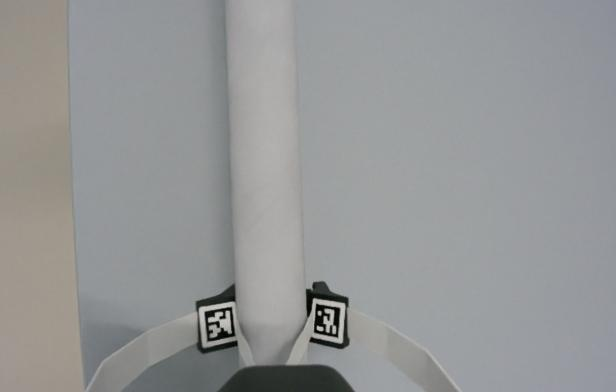

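Scene clock: 789.43 s.
move: r1 moving
r1.base_odometry: x=-1.500 y=+1.083 heading=+0.920
r1.turned_by_wheels: +0.106
r1.turned_by_imu: +0.107
r1.base_tilt: forward=-1.6 right=+1.2
r1.lidar_m: 0.38 1.32 2.26 2.26 2.65 2.28 2.51 2.82 2.46 2.24 1.29 0.40
r1.base_status: rotate_rad moving
r1.joint_positions: lift_m=+0.850 arm_m=+0.000 wrist_yaw_rad=-0.157 wrist_pitch_rad=+0.001 wrist_roll_rad=+0.000 gripper_m=-0.029
r1.joint_status: wrist_yaw_rad moving
r1.measured_speeds: translate_m=-0.002 strafe_m=-0.001 rotate_rad=+0.238 lift_m=+0.000 arm_m=+0.000 wrist_yaw_rad=-0.127 wrist_pitch_rad=+0.000 wrist_roll_rad=+0.000
r1.motor_effort: lift_m=+24(24) arm_m=-4(4) wheel_0=+4(13) wheel_1=-4(8) wheel_2=+5(12)
r1.servo_current: wrist_yaw_rad=247(748) wrist_pitch_rad=39(46) wrist_roll_rad=59(59) gripper_m=65(65)
r1.contact_limits: rotate_rad 0.7
r1.hand_pose: x=+0.4421 y=-0.1314 z=+1.0274 quat_wxyz=(+0.997, +0.000, +0.001, -0.078) (m; r1's base frame)
r1.wrist_depth_mm: - 202 223 166 336 436 - / - 200 222 165 336 439 544 / - 201 224 173 334 430 554 / 186 201 222 165 336 430 544 / 189 200 222 170 334 427 539 / - 199 181 169 332 421 549 / - 157 221 165 158 449 -
r2: as last shown
r2.base_tilt: forward=-0.7 right=+0.1
r2.lidar_m: 0.35 0.36 2.37 2.15 2.15 1.39 1.26 1.24 1.56 2.54 2.60 0.51
r2.servo_current: wrist_yaw_rad=39(65) wrist_pitch_rad=46(52) wrist_roll_rad=52(52) gripper_m=137(143)
r2.contact_limits: translate_m 0.6
r2.wrist_depth_mm: - - - - - 1618 1138 / - - - 310 362 1430 1098 / - - - 324 342 1618 480 / - - - 304 314 1708 - / - - 707 228 291 831 - / - - 187 205 177 831 - / - - 496 - - 768 -
pictures: none
No camera images: "cameras" was empty.

Scene clock: 790.07 s.
earlier move: r1 off_target
r1.base_odometry: x=-1.499 y=+1.084 heading=+0.945
r1.turned_by_wheels: +0.025
r1.turned_by_imu: +0.025
r1.base_tilt: forward=-1.5 right=+1.3
r1.lidar_m: 0.39 1.34 2.26 2.25 2.68 2.28 2.56 2.81 2.47 2.14 1.24 0.38
r1.base_status: done
r1.joint_positions: lift_m=+0.850 arm_m=+0.000 wrist_yaw_rad=-0.162 wrist_pitch_rad=+0.001 wrist_roll_rad=+0.000 gripper_m=-0.029
r1.joint_status: wrist_yaw_rad off_target (ended at -0.162, target -0.190)
r1.measured_speeds: all 0
r1.on_its_own: wrist_yaw_rad is at rest, and its servo_current (182 mA) is outside its rest range (0 to 104 mA)
r1.motor_effort: lift_m=+24(24) arm_m=-4(4) wheel_0=-5(13) wheel_1=-3(8) wheel_2=+10(12)
r1.servo_current: wrist_yaw_rad=182(748) wrist_pitch_rad=39(46) wrist_roll_rad=46(59) gripper_m=59(65)
r1.contact_limits: rotate_rad 0.7
r1.hand_pose: x=+0.4415 y=-0.1327 z=+1.0274 quat_wxyz=(+0.997, +0.000, +0.001, -0.081) (m; r1's base frame)
r1.wrist_depth_mm: - 201 223 170 330 418 521 / - 201 228 164 327 418 521 / - 201 226 168 329 415 521 / - 201 225 164 325 413 517 / - 200 225 167 325 410 512 / - 200 185 167 327 413 512 / - 152 220 165 297 445 508
r2.base_odometry: x=+0.388 y=-0.054 heading=-2.267
r2.turned_by_wheels: +0.000
r2.turned_by_imu: +0.000
r2.base_tilt: forward=-0.7 right=+0.1
r2.lidar_m: 0.37 0.34 2.34 2.15 2.17 1.39 1.25 1.28 1.56 2.57 2.62 0.52
r2.base_status: not commanded
r2.joint_positions: lift_m=+0.690 arm_m=+0.000 wrist_yaw_rad=+0.004 wrist_pitch_rad=+0.008 wrist_roll_rad=+1.568 gripper_m=-0.028
r2.joint_status: not commanded
r2.measured_speeds: all 0
r2.motor_effort: lift_m=+16(16) arm_m=-4(4) wheel_0=-1(2) wheel_1=-4(5) wheel_2=+6(6)
r2.servo_current: wrist_yaw_rad=52(65) wrist_pitch_rad=52(59) wrist_roll_rad=52(59) gripper_m=143(143)
r2.contact_limits: translate_m 0.6
r2.hand_pose: x=+0.4597 y=-0.0862 z=+0.8661 quat_wxyz=(+0.708, +0.706, +0.004, -0.001) (m; r2's base frame)
r2.wrist_depth_mm: - - - - - 1661 1160 / - - - 310 359 1464 1118 / - - - 325 342 1576 480 / - - - 306 310 1708 - / - - 707 228 290 842 - / - - 189 205 177 831 - / - - 496 - - 768 -
wait: 0.63 of 1 s (r1 has come to rest)
pictures: r1_wrist_camera
Images, in order (width x height): r1_wrist_camera 616x392.

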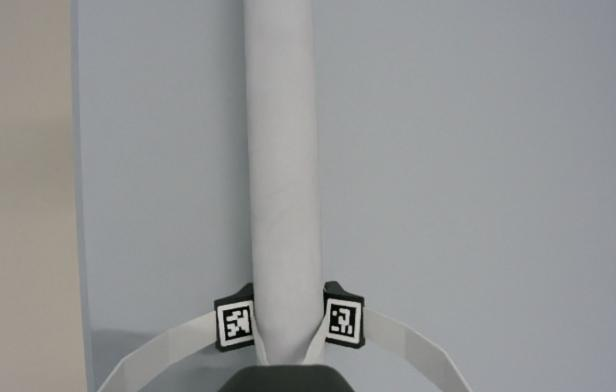

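Emit:
{"op": "move", "data": {
  "r1": {"base":{"translate_m":-0.156,"strafe_m":-0.16},"joints":{"wrist_yaw_rad":0.0},"speeds":{"wrist_yaw_rad":0.09},"pace":"slow","contact_limits":{"translate_m":0.7}},
  "blocking": false,
  "cameras": []
}}

Emit:
{"op": "wait", "data": {
  "seconds": 3.2,
  "cameras": ["r1_wrist_camera"]
}}

Emit:
{"op": "move", "data": {
  "r1": {"base":{"rotate_rad":0.15},"joints":{"wrist_yaw_rad":-0.2},"pace":"slow","contact_limits":{"rotate_rad":0.7}},
  "blocking": false,
  "cameras": []
}}

Emit:
{"op": "wait", "data": {
  "seconds": 1,
  "cameras": ["r1_wrist_camera","r2_head_camera"]
}}

Scene clock: 798.67 s.
move: r1 moving
r1.base_odometry: x=-1.497 y=+1.071 heading=+0.946
r1.turned_by_wheels: +0.001
r1.turned_by_imu: +0.000
r1.base_tilt: forward=-1.5 right=+1.3
r1.lidar_m: 0.38 1.37 2.26 2.29 2.74 2.23 2.61 2.77 2.44 2.15 1.27 0.40
r1.base_status: translate_m moving; strafe_m moving
r1.joint_positions: lift_m=+0.850 arm_m=+0.000 wrist_yaw_rad=-0.143 wrist_pitch_rad=+0.001 wrist_roll_rad=+0.000 gripper_m=-0.029
r1.joint_status: wrist_yaw_rad moving
r1.measured_speeds: translate_m=-0.034 strafe_m=-0.036 rotate_rad=+0.000 lift_m=+0.000 arm_m=+0.000 wrist_yaw_rad=+0.097 wrist_pitch_rad=+0.000 wrist_roll_rad=+0.000
r1.motor_effort: lift_m=+24(24) arm_m=-4(4) wheel_0=+4(6) wheel_1=-7(10) wheel_2=+15(17)
r1.servo_current: wrist_yaw_rad=65(195) wrist_pitch_rad=39(46) wrist_roll_rad=52(72) gripper_m=65(65)
r1.contact_limits: translate_m 0.7
r1.hand_pose: x=+0.4439 y=-0.1278 z=+1.0274 quat_wxyz=(+0.997, +0.000, +0.001, -0.072) (m; r1's base frame)
r1.wrist_depth_mm: - 201 223 170 327 415 512 / - 202 227 164 325 410 535 / - 202 227 168 324 410 508 / - 202 226 164 324 410 525 / - 201 226 167 324 407 525 / - 200 185 167 324 404 530 / - 153 220 165 296 439 504
r2: as last shown
r2.turned_by_imu: +0.001
r2.lidar_m: 0.35 0.33 2.35 2.15 2.15 1.40 1.24 1.28 1.54 2.57 2.61 0.50
r2.motor_effort: lift_m=+16(16) arm_m=-3(4) wheel_0=-1(1) wheel_1=-4(5) wheel_2=+6(6)
r2.servo_current: wrist_yaw_rad=52(59) wrist_pitch_rad=46(52) wrist_roll_rad=52(59) gripper_m=143(150)
r2.contact_limits: translate_m 0.6
r2.wrist_depth_mm: - - - - - 1708 1160 / - - - 310 362 1464 1118 / - - - 325 342 1576 484 / - - - 307 310 1708 - / - - 707 228 291 842 - / - - 187 205 177 831 - / - - 496 - - 768 -
pictures: none
No camera images: "cameras" was empty.

Scene clock: 801.67 s.
earlier move: r1 done
r1.base_odometry: x=-1.461 y=+0.864 heading=+0.947
r1.turned_by_wheels: +0.001
r1.turned_by_imu: +0.002
r1.base_tilt: forward=-1.6 right=+1.2
r1.lidar_m: 0.37 1.46 2.45 2.46 2.95 2.19 - 2.59 2.27 2.27 1.42 0.57
r1.base_status: done
r1.joint_positions: lift_m=+0.850 arm_m=+0.000 wrist_yaw_rad=+0.010 wrist_pitch_rad=+0.001 wrist_roll_rad=+0.000 gripper_m=-0.029
r1.joint_status: all done
r1.measured_speeds: all 0
r1.motor_effort: lift_m=+24(24) arm_m=-4(4) wheel_0=+11(13) wheel_1=-2(10) wheel_2=+13(17)
r1.servo_current: wrist_yaw_rad=59(195) wrist_pitch_rad=46(52) wrist_roll_rad=52(72) gripper_m=59(65)
r1.contact_limits: translate_m 0.7
r1.hand_pose: x=+0.4602 y=-0.0847 z=+1.0274 quat_wxyz=(+1.000, +0.000, +0.001, +0.005) (m; r1's base frame)
r1.wrist_depth_mm: - 203 223 168 332 424 535 / - 206 224 167 330 421 530 / - 203 224 176 330 421 521 / 193 202 224 173 329 418 521 / - 202 223 172 327 415 525 / - 202 182 170 327 415 525 / - 157 221 165 158 433 521
r2.base_odometry: x=+0.388 y=-0.054 heading=-2.267
r2.turned_by_wheels: +0.000
r2.turned_by_imu: +0.000
r2.base_tilt: forward=-0.7 right=+0.1
r2.lidar_m: 0.37 0.36 2.37 2.15 2.16 1.40 1.25 1.27 1.58 2.56 2.60 0.49
r2.base_status: not commanded
r2.joint_positions: lift_m=+0.690 arm_m=+0.000 wrist_yaw_rad=+0.004 wrist_pitch_rad=+0.008 wrist_roll_rad=+1.568 gripper_m=-0.028
r2.joint_status: not commanded
r2.measured_speeds: all 0
r2.motor_effort: lift_m=+16(16) arm_m=-4(4) wheel_0=-1(2) wheel_1=-4(5) wheel_2=+6(6)
r2.servo_current: wrist_yaw_rad=52(59) wrist_pitch_rad=52(59) wrist_roll_rad=52(65) gripper_m=137(150)
r2.contact_limits: translate_m 0.6
r2.hand_pose: x=+0.4597 y=-0.0862 z=+0.8661 quat_wxyz=(+0.708, +0.706, +0.004, -0.001) (m; r2's base frame)
r2.wrist_depth_mm: - - - - - 1661 1160 / - - - 310 359 1464 1098 / - - - 324 342 1576 480 / - - - 306 312 1708 - / - - 715 228 290 831 - / - - 187 205 177 831 - / - - 492 - - 768 -
wait: 3.00 of 3.2 s (r1 has come to rest)
pictures: r1_wrist_camera
Images, in order (width x height): r1_wrist_camera 616x392.

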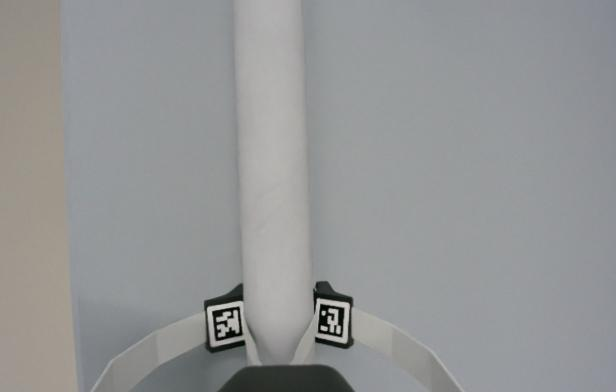

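Scene clock: 802.17 s.
move: r1 moving
r1.base_odometry: x=-1.461 y=+0.864 heading=+1.058
r1.turned_by_wheels: +0.112
r1.turned_by_imu: +0.113
r1.base_tilt: forward=-1.5 right=+1.2
r1.lidar_m: 0.40 1.57 2.44 2.51 3.20 2.16 3.65 2.44 2.26 1.97 1.32 0.39
r1.base_status: rotate_rad moving
r1.joint_positions: lift_m=+0.850 arm_m=+0.000 wrist_yaw_rad=-0.177 wrist_pitch_rad=+0.001 wrist_roll_rad=+0.000 gripper_m=-0.029
r1.joint_status: wrist_yaw_rad moving
r1.measured_speeds: translate_m=-0.001 strafe_m=+0.000 rotate_rad=+0.281 lift_m=+0.000 arm_m=+0.000 wrist_yaw_rad=-0.176 wrist_pitch_rad=+0.000 wrist_roll_rad=+0.000
r1.motor_effort: lift_m=+24(24) arm_m=-4(4) wheel_0=+1(11) wheel_1=-3(7) wheel_2=+3(11)
r1.servo_current: wrist_yaw_rad=156(650) wrist_pitch_rad=33(46) wrist_roll_rad=46(59) gripper_m=65(65)
r1.contact_limits: rotate_rad 0.7
r1.hand_pose: x=+0.4394 y=-0.1369 z=+1.0274 quat_wxyz=(+0.996, +0.000, +0.001, -0.089) (m; r1's base frame)
r1.wrist_depth_mm: 180 196 220 169 359 473 - / 180 196 220 163 357 496 - / 180 196 225 167 355 488 - / 180 195 226 163 355 484 - / 179 194 224 163 351 488 - / - 194 185 166 353 492 - / - 153 217 163 171 488 -
r2: as last shown
r2.lidar_m: 0.35 0.34 2.35 2.14 2.16 1.40 1.25 1.27 1.57 2.57 2.62 0.51
r2.servo_current: wrist_yaw_rad=46(59) wrist_pitch_rad=46(59) wrist_roll_rad=59(59) gripper_m=137(143)
r2.contact_limits: translate_m 0.6
r2.wrist_depth_mm: - - - - - 1708 1160 / - - - 310 359 1464 1118 / - - - 324 342 1576 480 / - - - 306 310 1661 - / - - 707 228 290 820 - / - - 187 205 177 831 - / - - 496 - - 768 -
pictures: none
No camera images: "cameras" was empty.

Scene clock: 802.93 s.
earlier move: r1 done
r1.base_odometry: x=-1.460 y=+0.864 heading=+1.096
r1.turned_by_wheels: +0.038
r1.turned_by_imu: +0.038
r1.base_tilt: forward=-1.5 right=+1.3
r1.lidar_m: 0.40 1.62 2.46 2.53 3.28 2.16 3.57 2.42 2.26 1.90 1.29 0.38
r1.base_status: done
r1.joint_positions: lift_m=+0.850 arm_m=+0.000 wrist_yaw_rad=-0.186 wrist_pitch_rad=+0.001 wrist_roll_rad=+0.000 gripper_m=-0.029
r1.joint_status: all done
r1.measured_speeds: all 0
r1.motor_effort: lift_m=+24(25) arm_m=-4(4) wheel_0=-12(13) wheel_1=-5(7) wheel_2=+9(11)
r1.servo_current: wrist_yaw_rad=91(650) wrist_pitch_rad=39(46) wrist_roll_rad=52(59) gripper_m=65(65)
r1.contact_limits: rotate_rad 0.7
r1.hand_pose: x=+0.4383 y=-0.1391 z=+1.0274 quat_wxyz=(+0.996, +0.000, +0.001, -0.093) (m; r1's base frame)
r1.wrist_depth_mm: - 195 223 166 342 462 - / - 196 229 167 342 455 - / - 196 229 167 342 462 - / - 195 228 166 342 455 - / - 195 228 166 338 455 - / - 195 213 167 329 459 - / - 182 220 166 317 480 -
r2.base_odometry: x=+0.388 y=-0.054 heading=-2.267
r2.turned_by_wheels: +0.000
r2.turned_by_imu: +0.000
r2.base_tilt: forward=-0.7 right=+0.1
r2.lidar_m: 0.35 0.35 2.35 2.15 2.14 1.40 1.24 1.27 1.56 2.56 2.61 0.51
r2.base_status: not commanded
r2.joint_positions: lift_m=+0.690 arm_m=+0.000 wrist_yaw_rad=+0.004 wrist_pitch_rad=+0.008 wrist_roll_rad=+1.568 gripper_m=-0.028
r2.joint_status: not commanded
r2.measured_speeds: all 0
r2.motor_effort: lift_m=+16(16) arm_m=-4(4) wheel_0=-1(2) wheel_1=-5(5) wheel_2=+6(6)
r2.servo_current: wrist_yaw_rad=46(59) wrist_pitch_rad=46(59) wrist_roll_rad=39(59) gripper_m=130(143)
r2.contact_limits: translate_m 0.6
r2.hand_pose: x=+0.4597 y=-0.0862 z=+0.8661 quat_wxyz=(+0.708, +0.706, +0.004, -0.001) (m; r2's base frame)
r2.wrist_depth_mm: - - - - - 1661 1160 / - - - 310 359 1464 1098 / - - - 325 340 1576 480 / - - - 306 312 1708 - / - - 707 228 291 831 - / - - 188 206 177 831 - / - - 492 - - 759 -
wait: 0.77 of 1 s (r1 has come to rest)
pictures: r1_wrist_camera, r2_head_camera
Images, in order (width x height): r1_wrist_camera 616x392, r2_head_camera 420x560.

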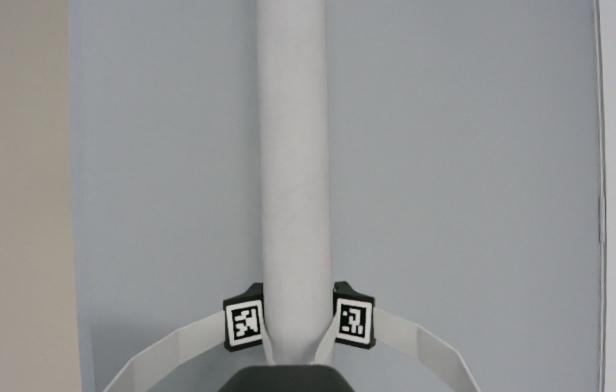

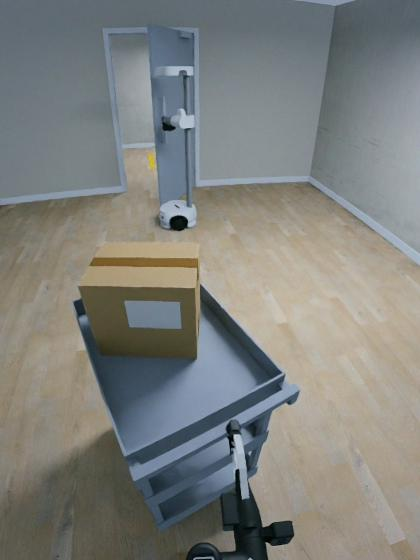

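Emit:
{"op": "move", "data": {
  "r1": {"base":{"translate_m":-0.145,"strafe_m":-0.183},"joints":{"wrist_yaw_rad":0.0},"speeds":{"wrist_yaw_rad":0.1},"pace":"slow","contact_limits":{"translate_m":0.7}},
  "blocking": false,
  "cameras": []
}}

Emit:
{"op": "wait", "data": {
  "seconds": 3.4,
  "cameras": ["r1_wrist_camera"]
}}

Emit:
{"op": "move", "data": {
  "r1": {"base":{"rotate_rad":0.15},"joints":{"wrist_yaw_rad":-0.2},"pace":"slow","contact_limits":{"rotate_rad":0.7}},
  "blocking": false,
  "cameras": []
}}

Emit:
{"op": "wait", "data": {
  "seconds": 1,
  "cameras": ["r1_wrist_camera"]
}}

Scene clock: 811.33 s.
move: r1 moving
r1.base_odometry: x=-1.455 y=+0.853 heading=+1.096
r1.turned_by_wheels: +0.000
r1.turned_by_imu: -0.003
r1.base_tilt: forward=-1.5 right=+1.3
r1.lidar_m: 0.37 1.67 2.45 2.54 3.31 2.18 3.54 2.41 2.26 1.91 1.30 0.38
r1.base_status: translate_m moving; strafe_m moving
r1.joint_positions: lift_m=+0.850 arm_m=+0.000 wrist_yaw_rad=-0.155 wrist_pitch_rad=+0.001 wrist_roll_rad=+0.000 gripper_m=-0.029
r1.joint_status: wrist_yaw_rad moving
r1.measured_speeds: translate_m=-0.031 strafe_m=-0.039 rotate_rad=+0.001 lift_m=+0.000 arm_m=+0.000 wrist_yaw_rad=+0.102 wrist_pitch_rad=+0.000 wrist_roll_rad=+0.000
r1.motor_effort: lift_m=+24(24) arm_m=-4(4) wheel_0=-3(11) wheel_1=-10(11) wheel_2=+15(16)
r1.servo_current: wrist_yaw_rad=33(78) wrist_pitch_rad=39(46) wrist_roll_rad=33(59) gripper_m=59(65)
r1.contact_limits: translate_m 0.7
r1.hand_pose: x=+0.4425 y=-0.1308 z=+1.0274 quat_wxyz=(+0.997, +0.000, +0.001, -0.077) (m; r1's base frame)
r1.wrist_depth_mm: - 195 224 165 340 445 - / - 196 223 167 338 445 - / - 196 228 167 336 442 - / - 196 229 165 336 439 - / - 196 227 167 336 439 - / - 196 208 167 182 439 - / - 187 222 166 312 462 -
r2: as last shown
r2.turned_by_imu: +0.001
r2.lidar_m: 0.35 0.34 2.34 2.13 2.16 1.38 1.24 1.28 1.58 2.57 2.61 0.51
r2.motor_effort: lift_m=+16(16) arm_m=-4(4) wheel_0=-1(2) wheel_1=-4(5) wheel_2=+6(6)
r2.servo_current: wrist_yaw_rad=52(65) wrist_pitch_rad=59(59) wrist_roll_rad=52(59) gripper_m=143(143)
r2.contact_limits: translate_m 0.6
r2.wrist_depth_mm: - - - - - 1708 1138 / - - - 310 362 1464 1118 / - - - 325 340 1576 484 / - - - 307 312 1661 - / - - 707 228 289 820 - / - - 187 206 177 831 - / - - 500 - - 768 -
pictures: none
No camera images: "cameras" was empty.

Scene clock: 814.43 s.
earlier move: r1 done
r1.base_odometry: x=-1.364 y=+0.652 heading=+1.098
r1.turned_by_wheels: +0.002
r1.turned_by_imu: +0.003
r1.base_tilt: forward=-1.6 right=+1.2
r1.lidar_m: 0.38 1.70 2.68 2.76 2.37 2.14 3.17 2.20 2.04 1.96 1.35 0.61
r1.base_status: done
r1.joint_positions: lift_m=+0.850 arm_m=+0.000 wrist_yaw_rad=+0.012 wrist_pitch_rad=+0.001 wrist_roll_rad=+0.000 gripper_m=-0.029
r1.joint_status: all done
r1.measured_speeds: all 0
r1.motor_effort: lift_m=+24(24) arm_m=-4(5) wheel_0=+15(16) wheel_1=-2(11) wheel_2=+11(16)
r1.servo_current: wrist_yaw_rad=91(91) wrist_pitch_rad=46(52) wrist_roll_rad=52(72) gripper_m=59(72)
r1.contact_limits: translate_m 0.7
r1.hand_pose: x=+0.4603 y=-0.0841 z=+1.0274 quat_wxyz=(+1.000, +0.000, +0.001, +0.006) (m; r1's base frame)
r1.wrist_depth_mm: 189 203 167 287 340 445 - / 189 203 221 286 342 442 564 / 189 204 221 285 340 439 564 / 188 204 220 286 340 436 564 / 188 204 221 285 338 439 549 / 190 199 178 173 340 442 554 / 202 153 180 178 155 459 -
r2.base_odometry: x=+0.388 y=-0.054 heading=-2.267
r2.turned_by_wheels: +0.000
r2.turned_by_imu: +0.000
r2.base_tilt: forward=-0.7 right=+0.1
r2.lidar_m: 0.37 0.35 2.35 2.15 2.18 1.41 1.25 1.29 1.59 2.57 2.63 0.51
r2.base_status: not commanded
r2.joint_positions: lift_m=+0.690 arm_m=+0.000 wrist_yaw_rad=+0.004 wrist_pitch_rad=+0.008 wrist_roll_rad=+1.568 gripper_m=-0.028
r2.joint_status: not commanded
r2.measured_speeds: all 0
r2.motor_effort: lift_m=+16(16) arm_m=-4(4) wheel_0=-1(2) wheel_1=-4(5) wheel_2=+6(6)
r2.servo_current: wrist_yaw_rad=52(65) wrist_pitch_rad=46(59) wrist_roll_rad=52(65) gripper_m=143(143)
r2.contact_limits: translate_m 0.6
r2.hand_pose: x=+0.4597 y=-0.0862 z=+0.8661 quat_wxyz=(+0.708, +0.706, +0.004, -0.001) (m; r2's base frame)
r2.wrist_depth_mm: - - - - - 1661 1182 / - - - 310 359 1499 1118 / - - - 324 340 1576 477 / - - - 307 310 1661 - / - - 707 227 290 842 - / - - 187 205 177 831 - / - - 496 - - 768 -
wait: 3.10 of 3.4 s (r1 has come to rest)
pictures: r1_wrist_camera
Images, in order (width x height): r1_wrist_camera 616x392.

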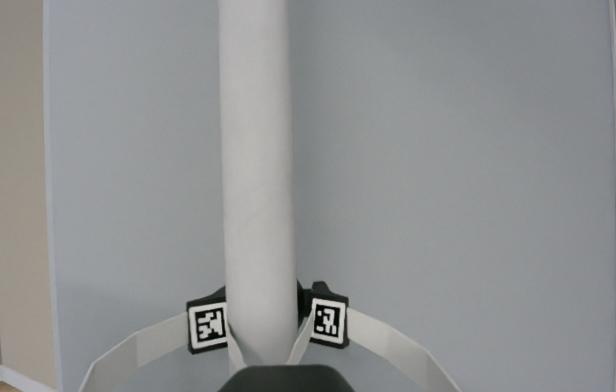

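Scene clock: 814.93 s.
move: r1 moving
r1.base_odometry: x=-1.364 y=+0.652 heading=+1.210
r1.turned_by_wheels: +0.112
r1.turned_by_imu: +0.113
r1.base_tilt: forward=-1.6 right=+1.3
r1.lidar_m: 0.36 1.88 2.68 2.85 2.19 2.16 2.84 2.11 2.05 1.75 1.31 0.38
r1.base_status: rotate_rad moving
r1.joint_positions: lift_m=+0.850 arm_m=+0.000 wrist_yaw_rad=-0.172 wrist_pitch_rad=+0.001 wrist_roll_rad=+0.000 gripper_m=-0.029
r1.joint_status: wrist_yaw_rad moving
r1.measured_speeds: translate_m=-0.002 strafe_m=+0.000 rotate_rad=+0.288 lift_m=+0.000 arm_m=+0.000 wrist_yaw_rad=-0.212 wrist_pitch_rad=+0.000 wrist_roll_rad=+0.000
r1.motor_effort: lift_m=+24(24) arm_m=-4(4) wheel_0=+6(12) wheel_1=-1(5) wheel_2=+3(10)
r1.servo_current: wrist_yaw_rad=228(709) wrist_pitch_rad=46(52) wrist_roll_rad=59(65) gripper_m=59(65)
r1.contact_limits: rotate_rad 0.7
r1.hand_pose: x=+0.4401 y=-0.1354 z=+1.0274 quat_wxyz=(+0.996, +0.000, +0.001, -0.086) (m; r1's base frame)
r1.wrist_depth_mm: 173 197 216 294 368 488 - / 174 197 216 166 368 488 866 / 177 197 216 303 364 484 891 / 179 196 222 165 366 480 - / 180 196 221 165 362 480 - / 186 196 182 174 362 480 904 / 175 154 221 166 156 517 -
r2: as last shown
r2.base_tilt: forward=-0.7 right=+0.0
r2.lidar_m: 0.36 0.36 2.36 2.17 2.18 1.39 1.27 1.27 1.58 2.58 2.58 0.50
r2.motor_effort: lift_m=+16(16) arm_m=-4(4) wheel_0=-1(1) wheel_1=-4(5) wheel_2=+6(6)
r2.servo_current: wrist_yaw_rad=39(52) wrist_pitch_rad=52(59) wrist_roll_rad=39(52) gripper_m=143(143)
r2.contact_limits: translate_m 0.6
r2.wrist_depth_mm: - - - - - 1661 1160 / - - - 312 359 1499 1098 / - - - 324 342 1618 480 / - - - 307 312 1708 - / - - 699 228 291 842 - / - - 187 205 177 831 - / - - 496 - - 768 -
pictures: none
No camera images: "cameras" was empty.

Scene clock: 815.50 s.
earlier move: r1 off_target
r1.base_odometry: x=-1.364 y=+0.652 heading=+1.248
r1.turned_by_wheels: +0.038
r1.turned_by_imu: +0.038
r1.base_tilt: forward=-1.5 right=+1.3
r1.lidar_m: 0.38 2.00 2.69 2.86 2.15 2.21 2.73 2.09 2.05 1.68 1.28 0.38
r1.base_status: done
r1.joint_positions: lift_m=+0.850 arm_m=+0.000 wrist_yaw_rad=-0.177 wrist_pitch_rad=+0.001 wrist_roll_rad=+0.000 gripper_m=-0.029
r1.joint_status: wrist_yaw_rad off_target (ended at -0.177, target -0.200)
r1.measured_speeds: all 0
r1.on_its_own: wrist_yaw_rad is at rest, and its servo_current (150 mA) is outside its rest range (0 to 104 mA)
r1.motor_effort: lift_m=+24(24) arm_m=-4(4) wheel_0=-3(12) wheel_1=-5(5) wheel_2=+9(10)
r1.servo_current: wrist_yaw_rad=150(709) wrist_pitch_rad=39(52) wrist_roll_rad=52(65) gripper_m=52(65)
r1.contact_limits: rotate_rad 0.7
r1.hand_pose: x=+0.4394 y=-0.1368 z=+1.0274 quat_wxyz=(+0.996, +0.000, +0.001, -0.088) (m; r1's base frame)
r1.wrist_depth_mm: 182 197 221 169 349 473 - / 181 196 221 164 349 473 - / 182 197 225 167 349 477 - / 181 197 226 164 347 466 - / 185 196 225 165 345 469 - / - 195 185 167 345 466 - / - 152 217 164 312 517 -
r2.base_odometry: x=+0.388 y=-0.054 heading=-2.267
r2.turned_by_wheels: +0.000
r2.turned_by_imu: +0.000
r2.base_tilt: forward=-0.7 right=+0.1
r2.lidar_m: 0.36 0.35 2.34 2.15 2.18 1.39 1.24 1.28 1.58 2.58 2.60 0.51
r2.base_status: not commanded
r2.joint_positions: lift_m=+0.690 arm_m=+0.000 wrist_yaw_rad=+0.004 wrist_pitch_rad=+0.008 wrist_roll_rad=+1.568 gripper_m=-0.028
r2.joint_status: not commanded
r2.measured_speeds: all 0
r2.motor_effort: lift_m=+16(16) arm_m=-4(4) wheel_0=-1(1) wheel_1=-4(5) wheel_2=+6(6)
r2.servo_current: wrist_yaw_rad=46(52) wrist_pitch_rad=52(59) wrist_roll_rad=46(52) gripper_m=150(150)
r2.contact_limits: translate_m 0.6
r2.hand_pose: x=+0.4597 y=-0.0862 z=+0.8661 quat_wxyz=(+0.708, +0.706, +0.004, -0.001) (m; r2's base frame)
r2.wrist_depth_mm: - - - - - 1661 1138 / - - - 312 359 1430 1098 / - - - 327 342 1618 480 / - - - 307 310 1708 - / - - 707 227 289 831 - / - - 187 205 177 820 - / - - 496 - - 778 -
wait: 0.57 of 1 s (r1 has come to rest)
pictures: r1_wrist_camera
Images, in order (width x height): r1_wrist_camera 616x392.

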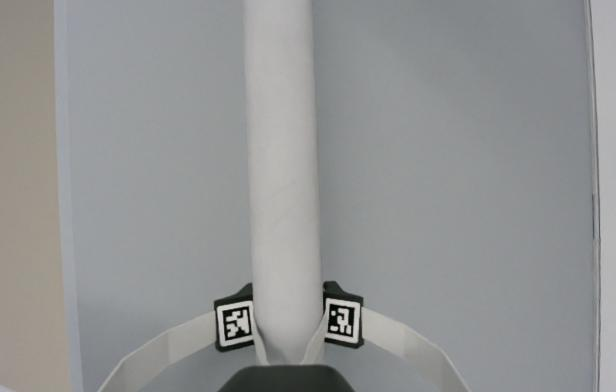

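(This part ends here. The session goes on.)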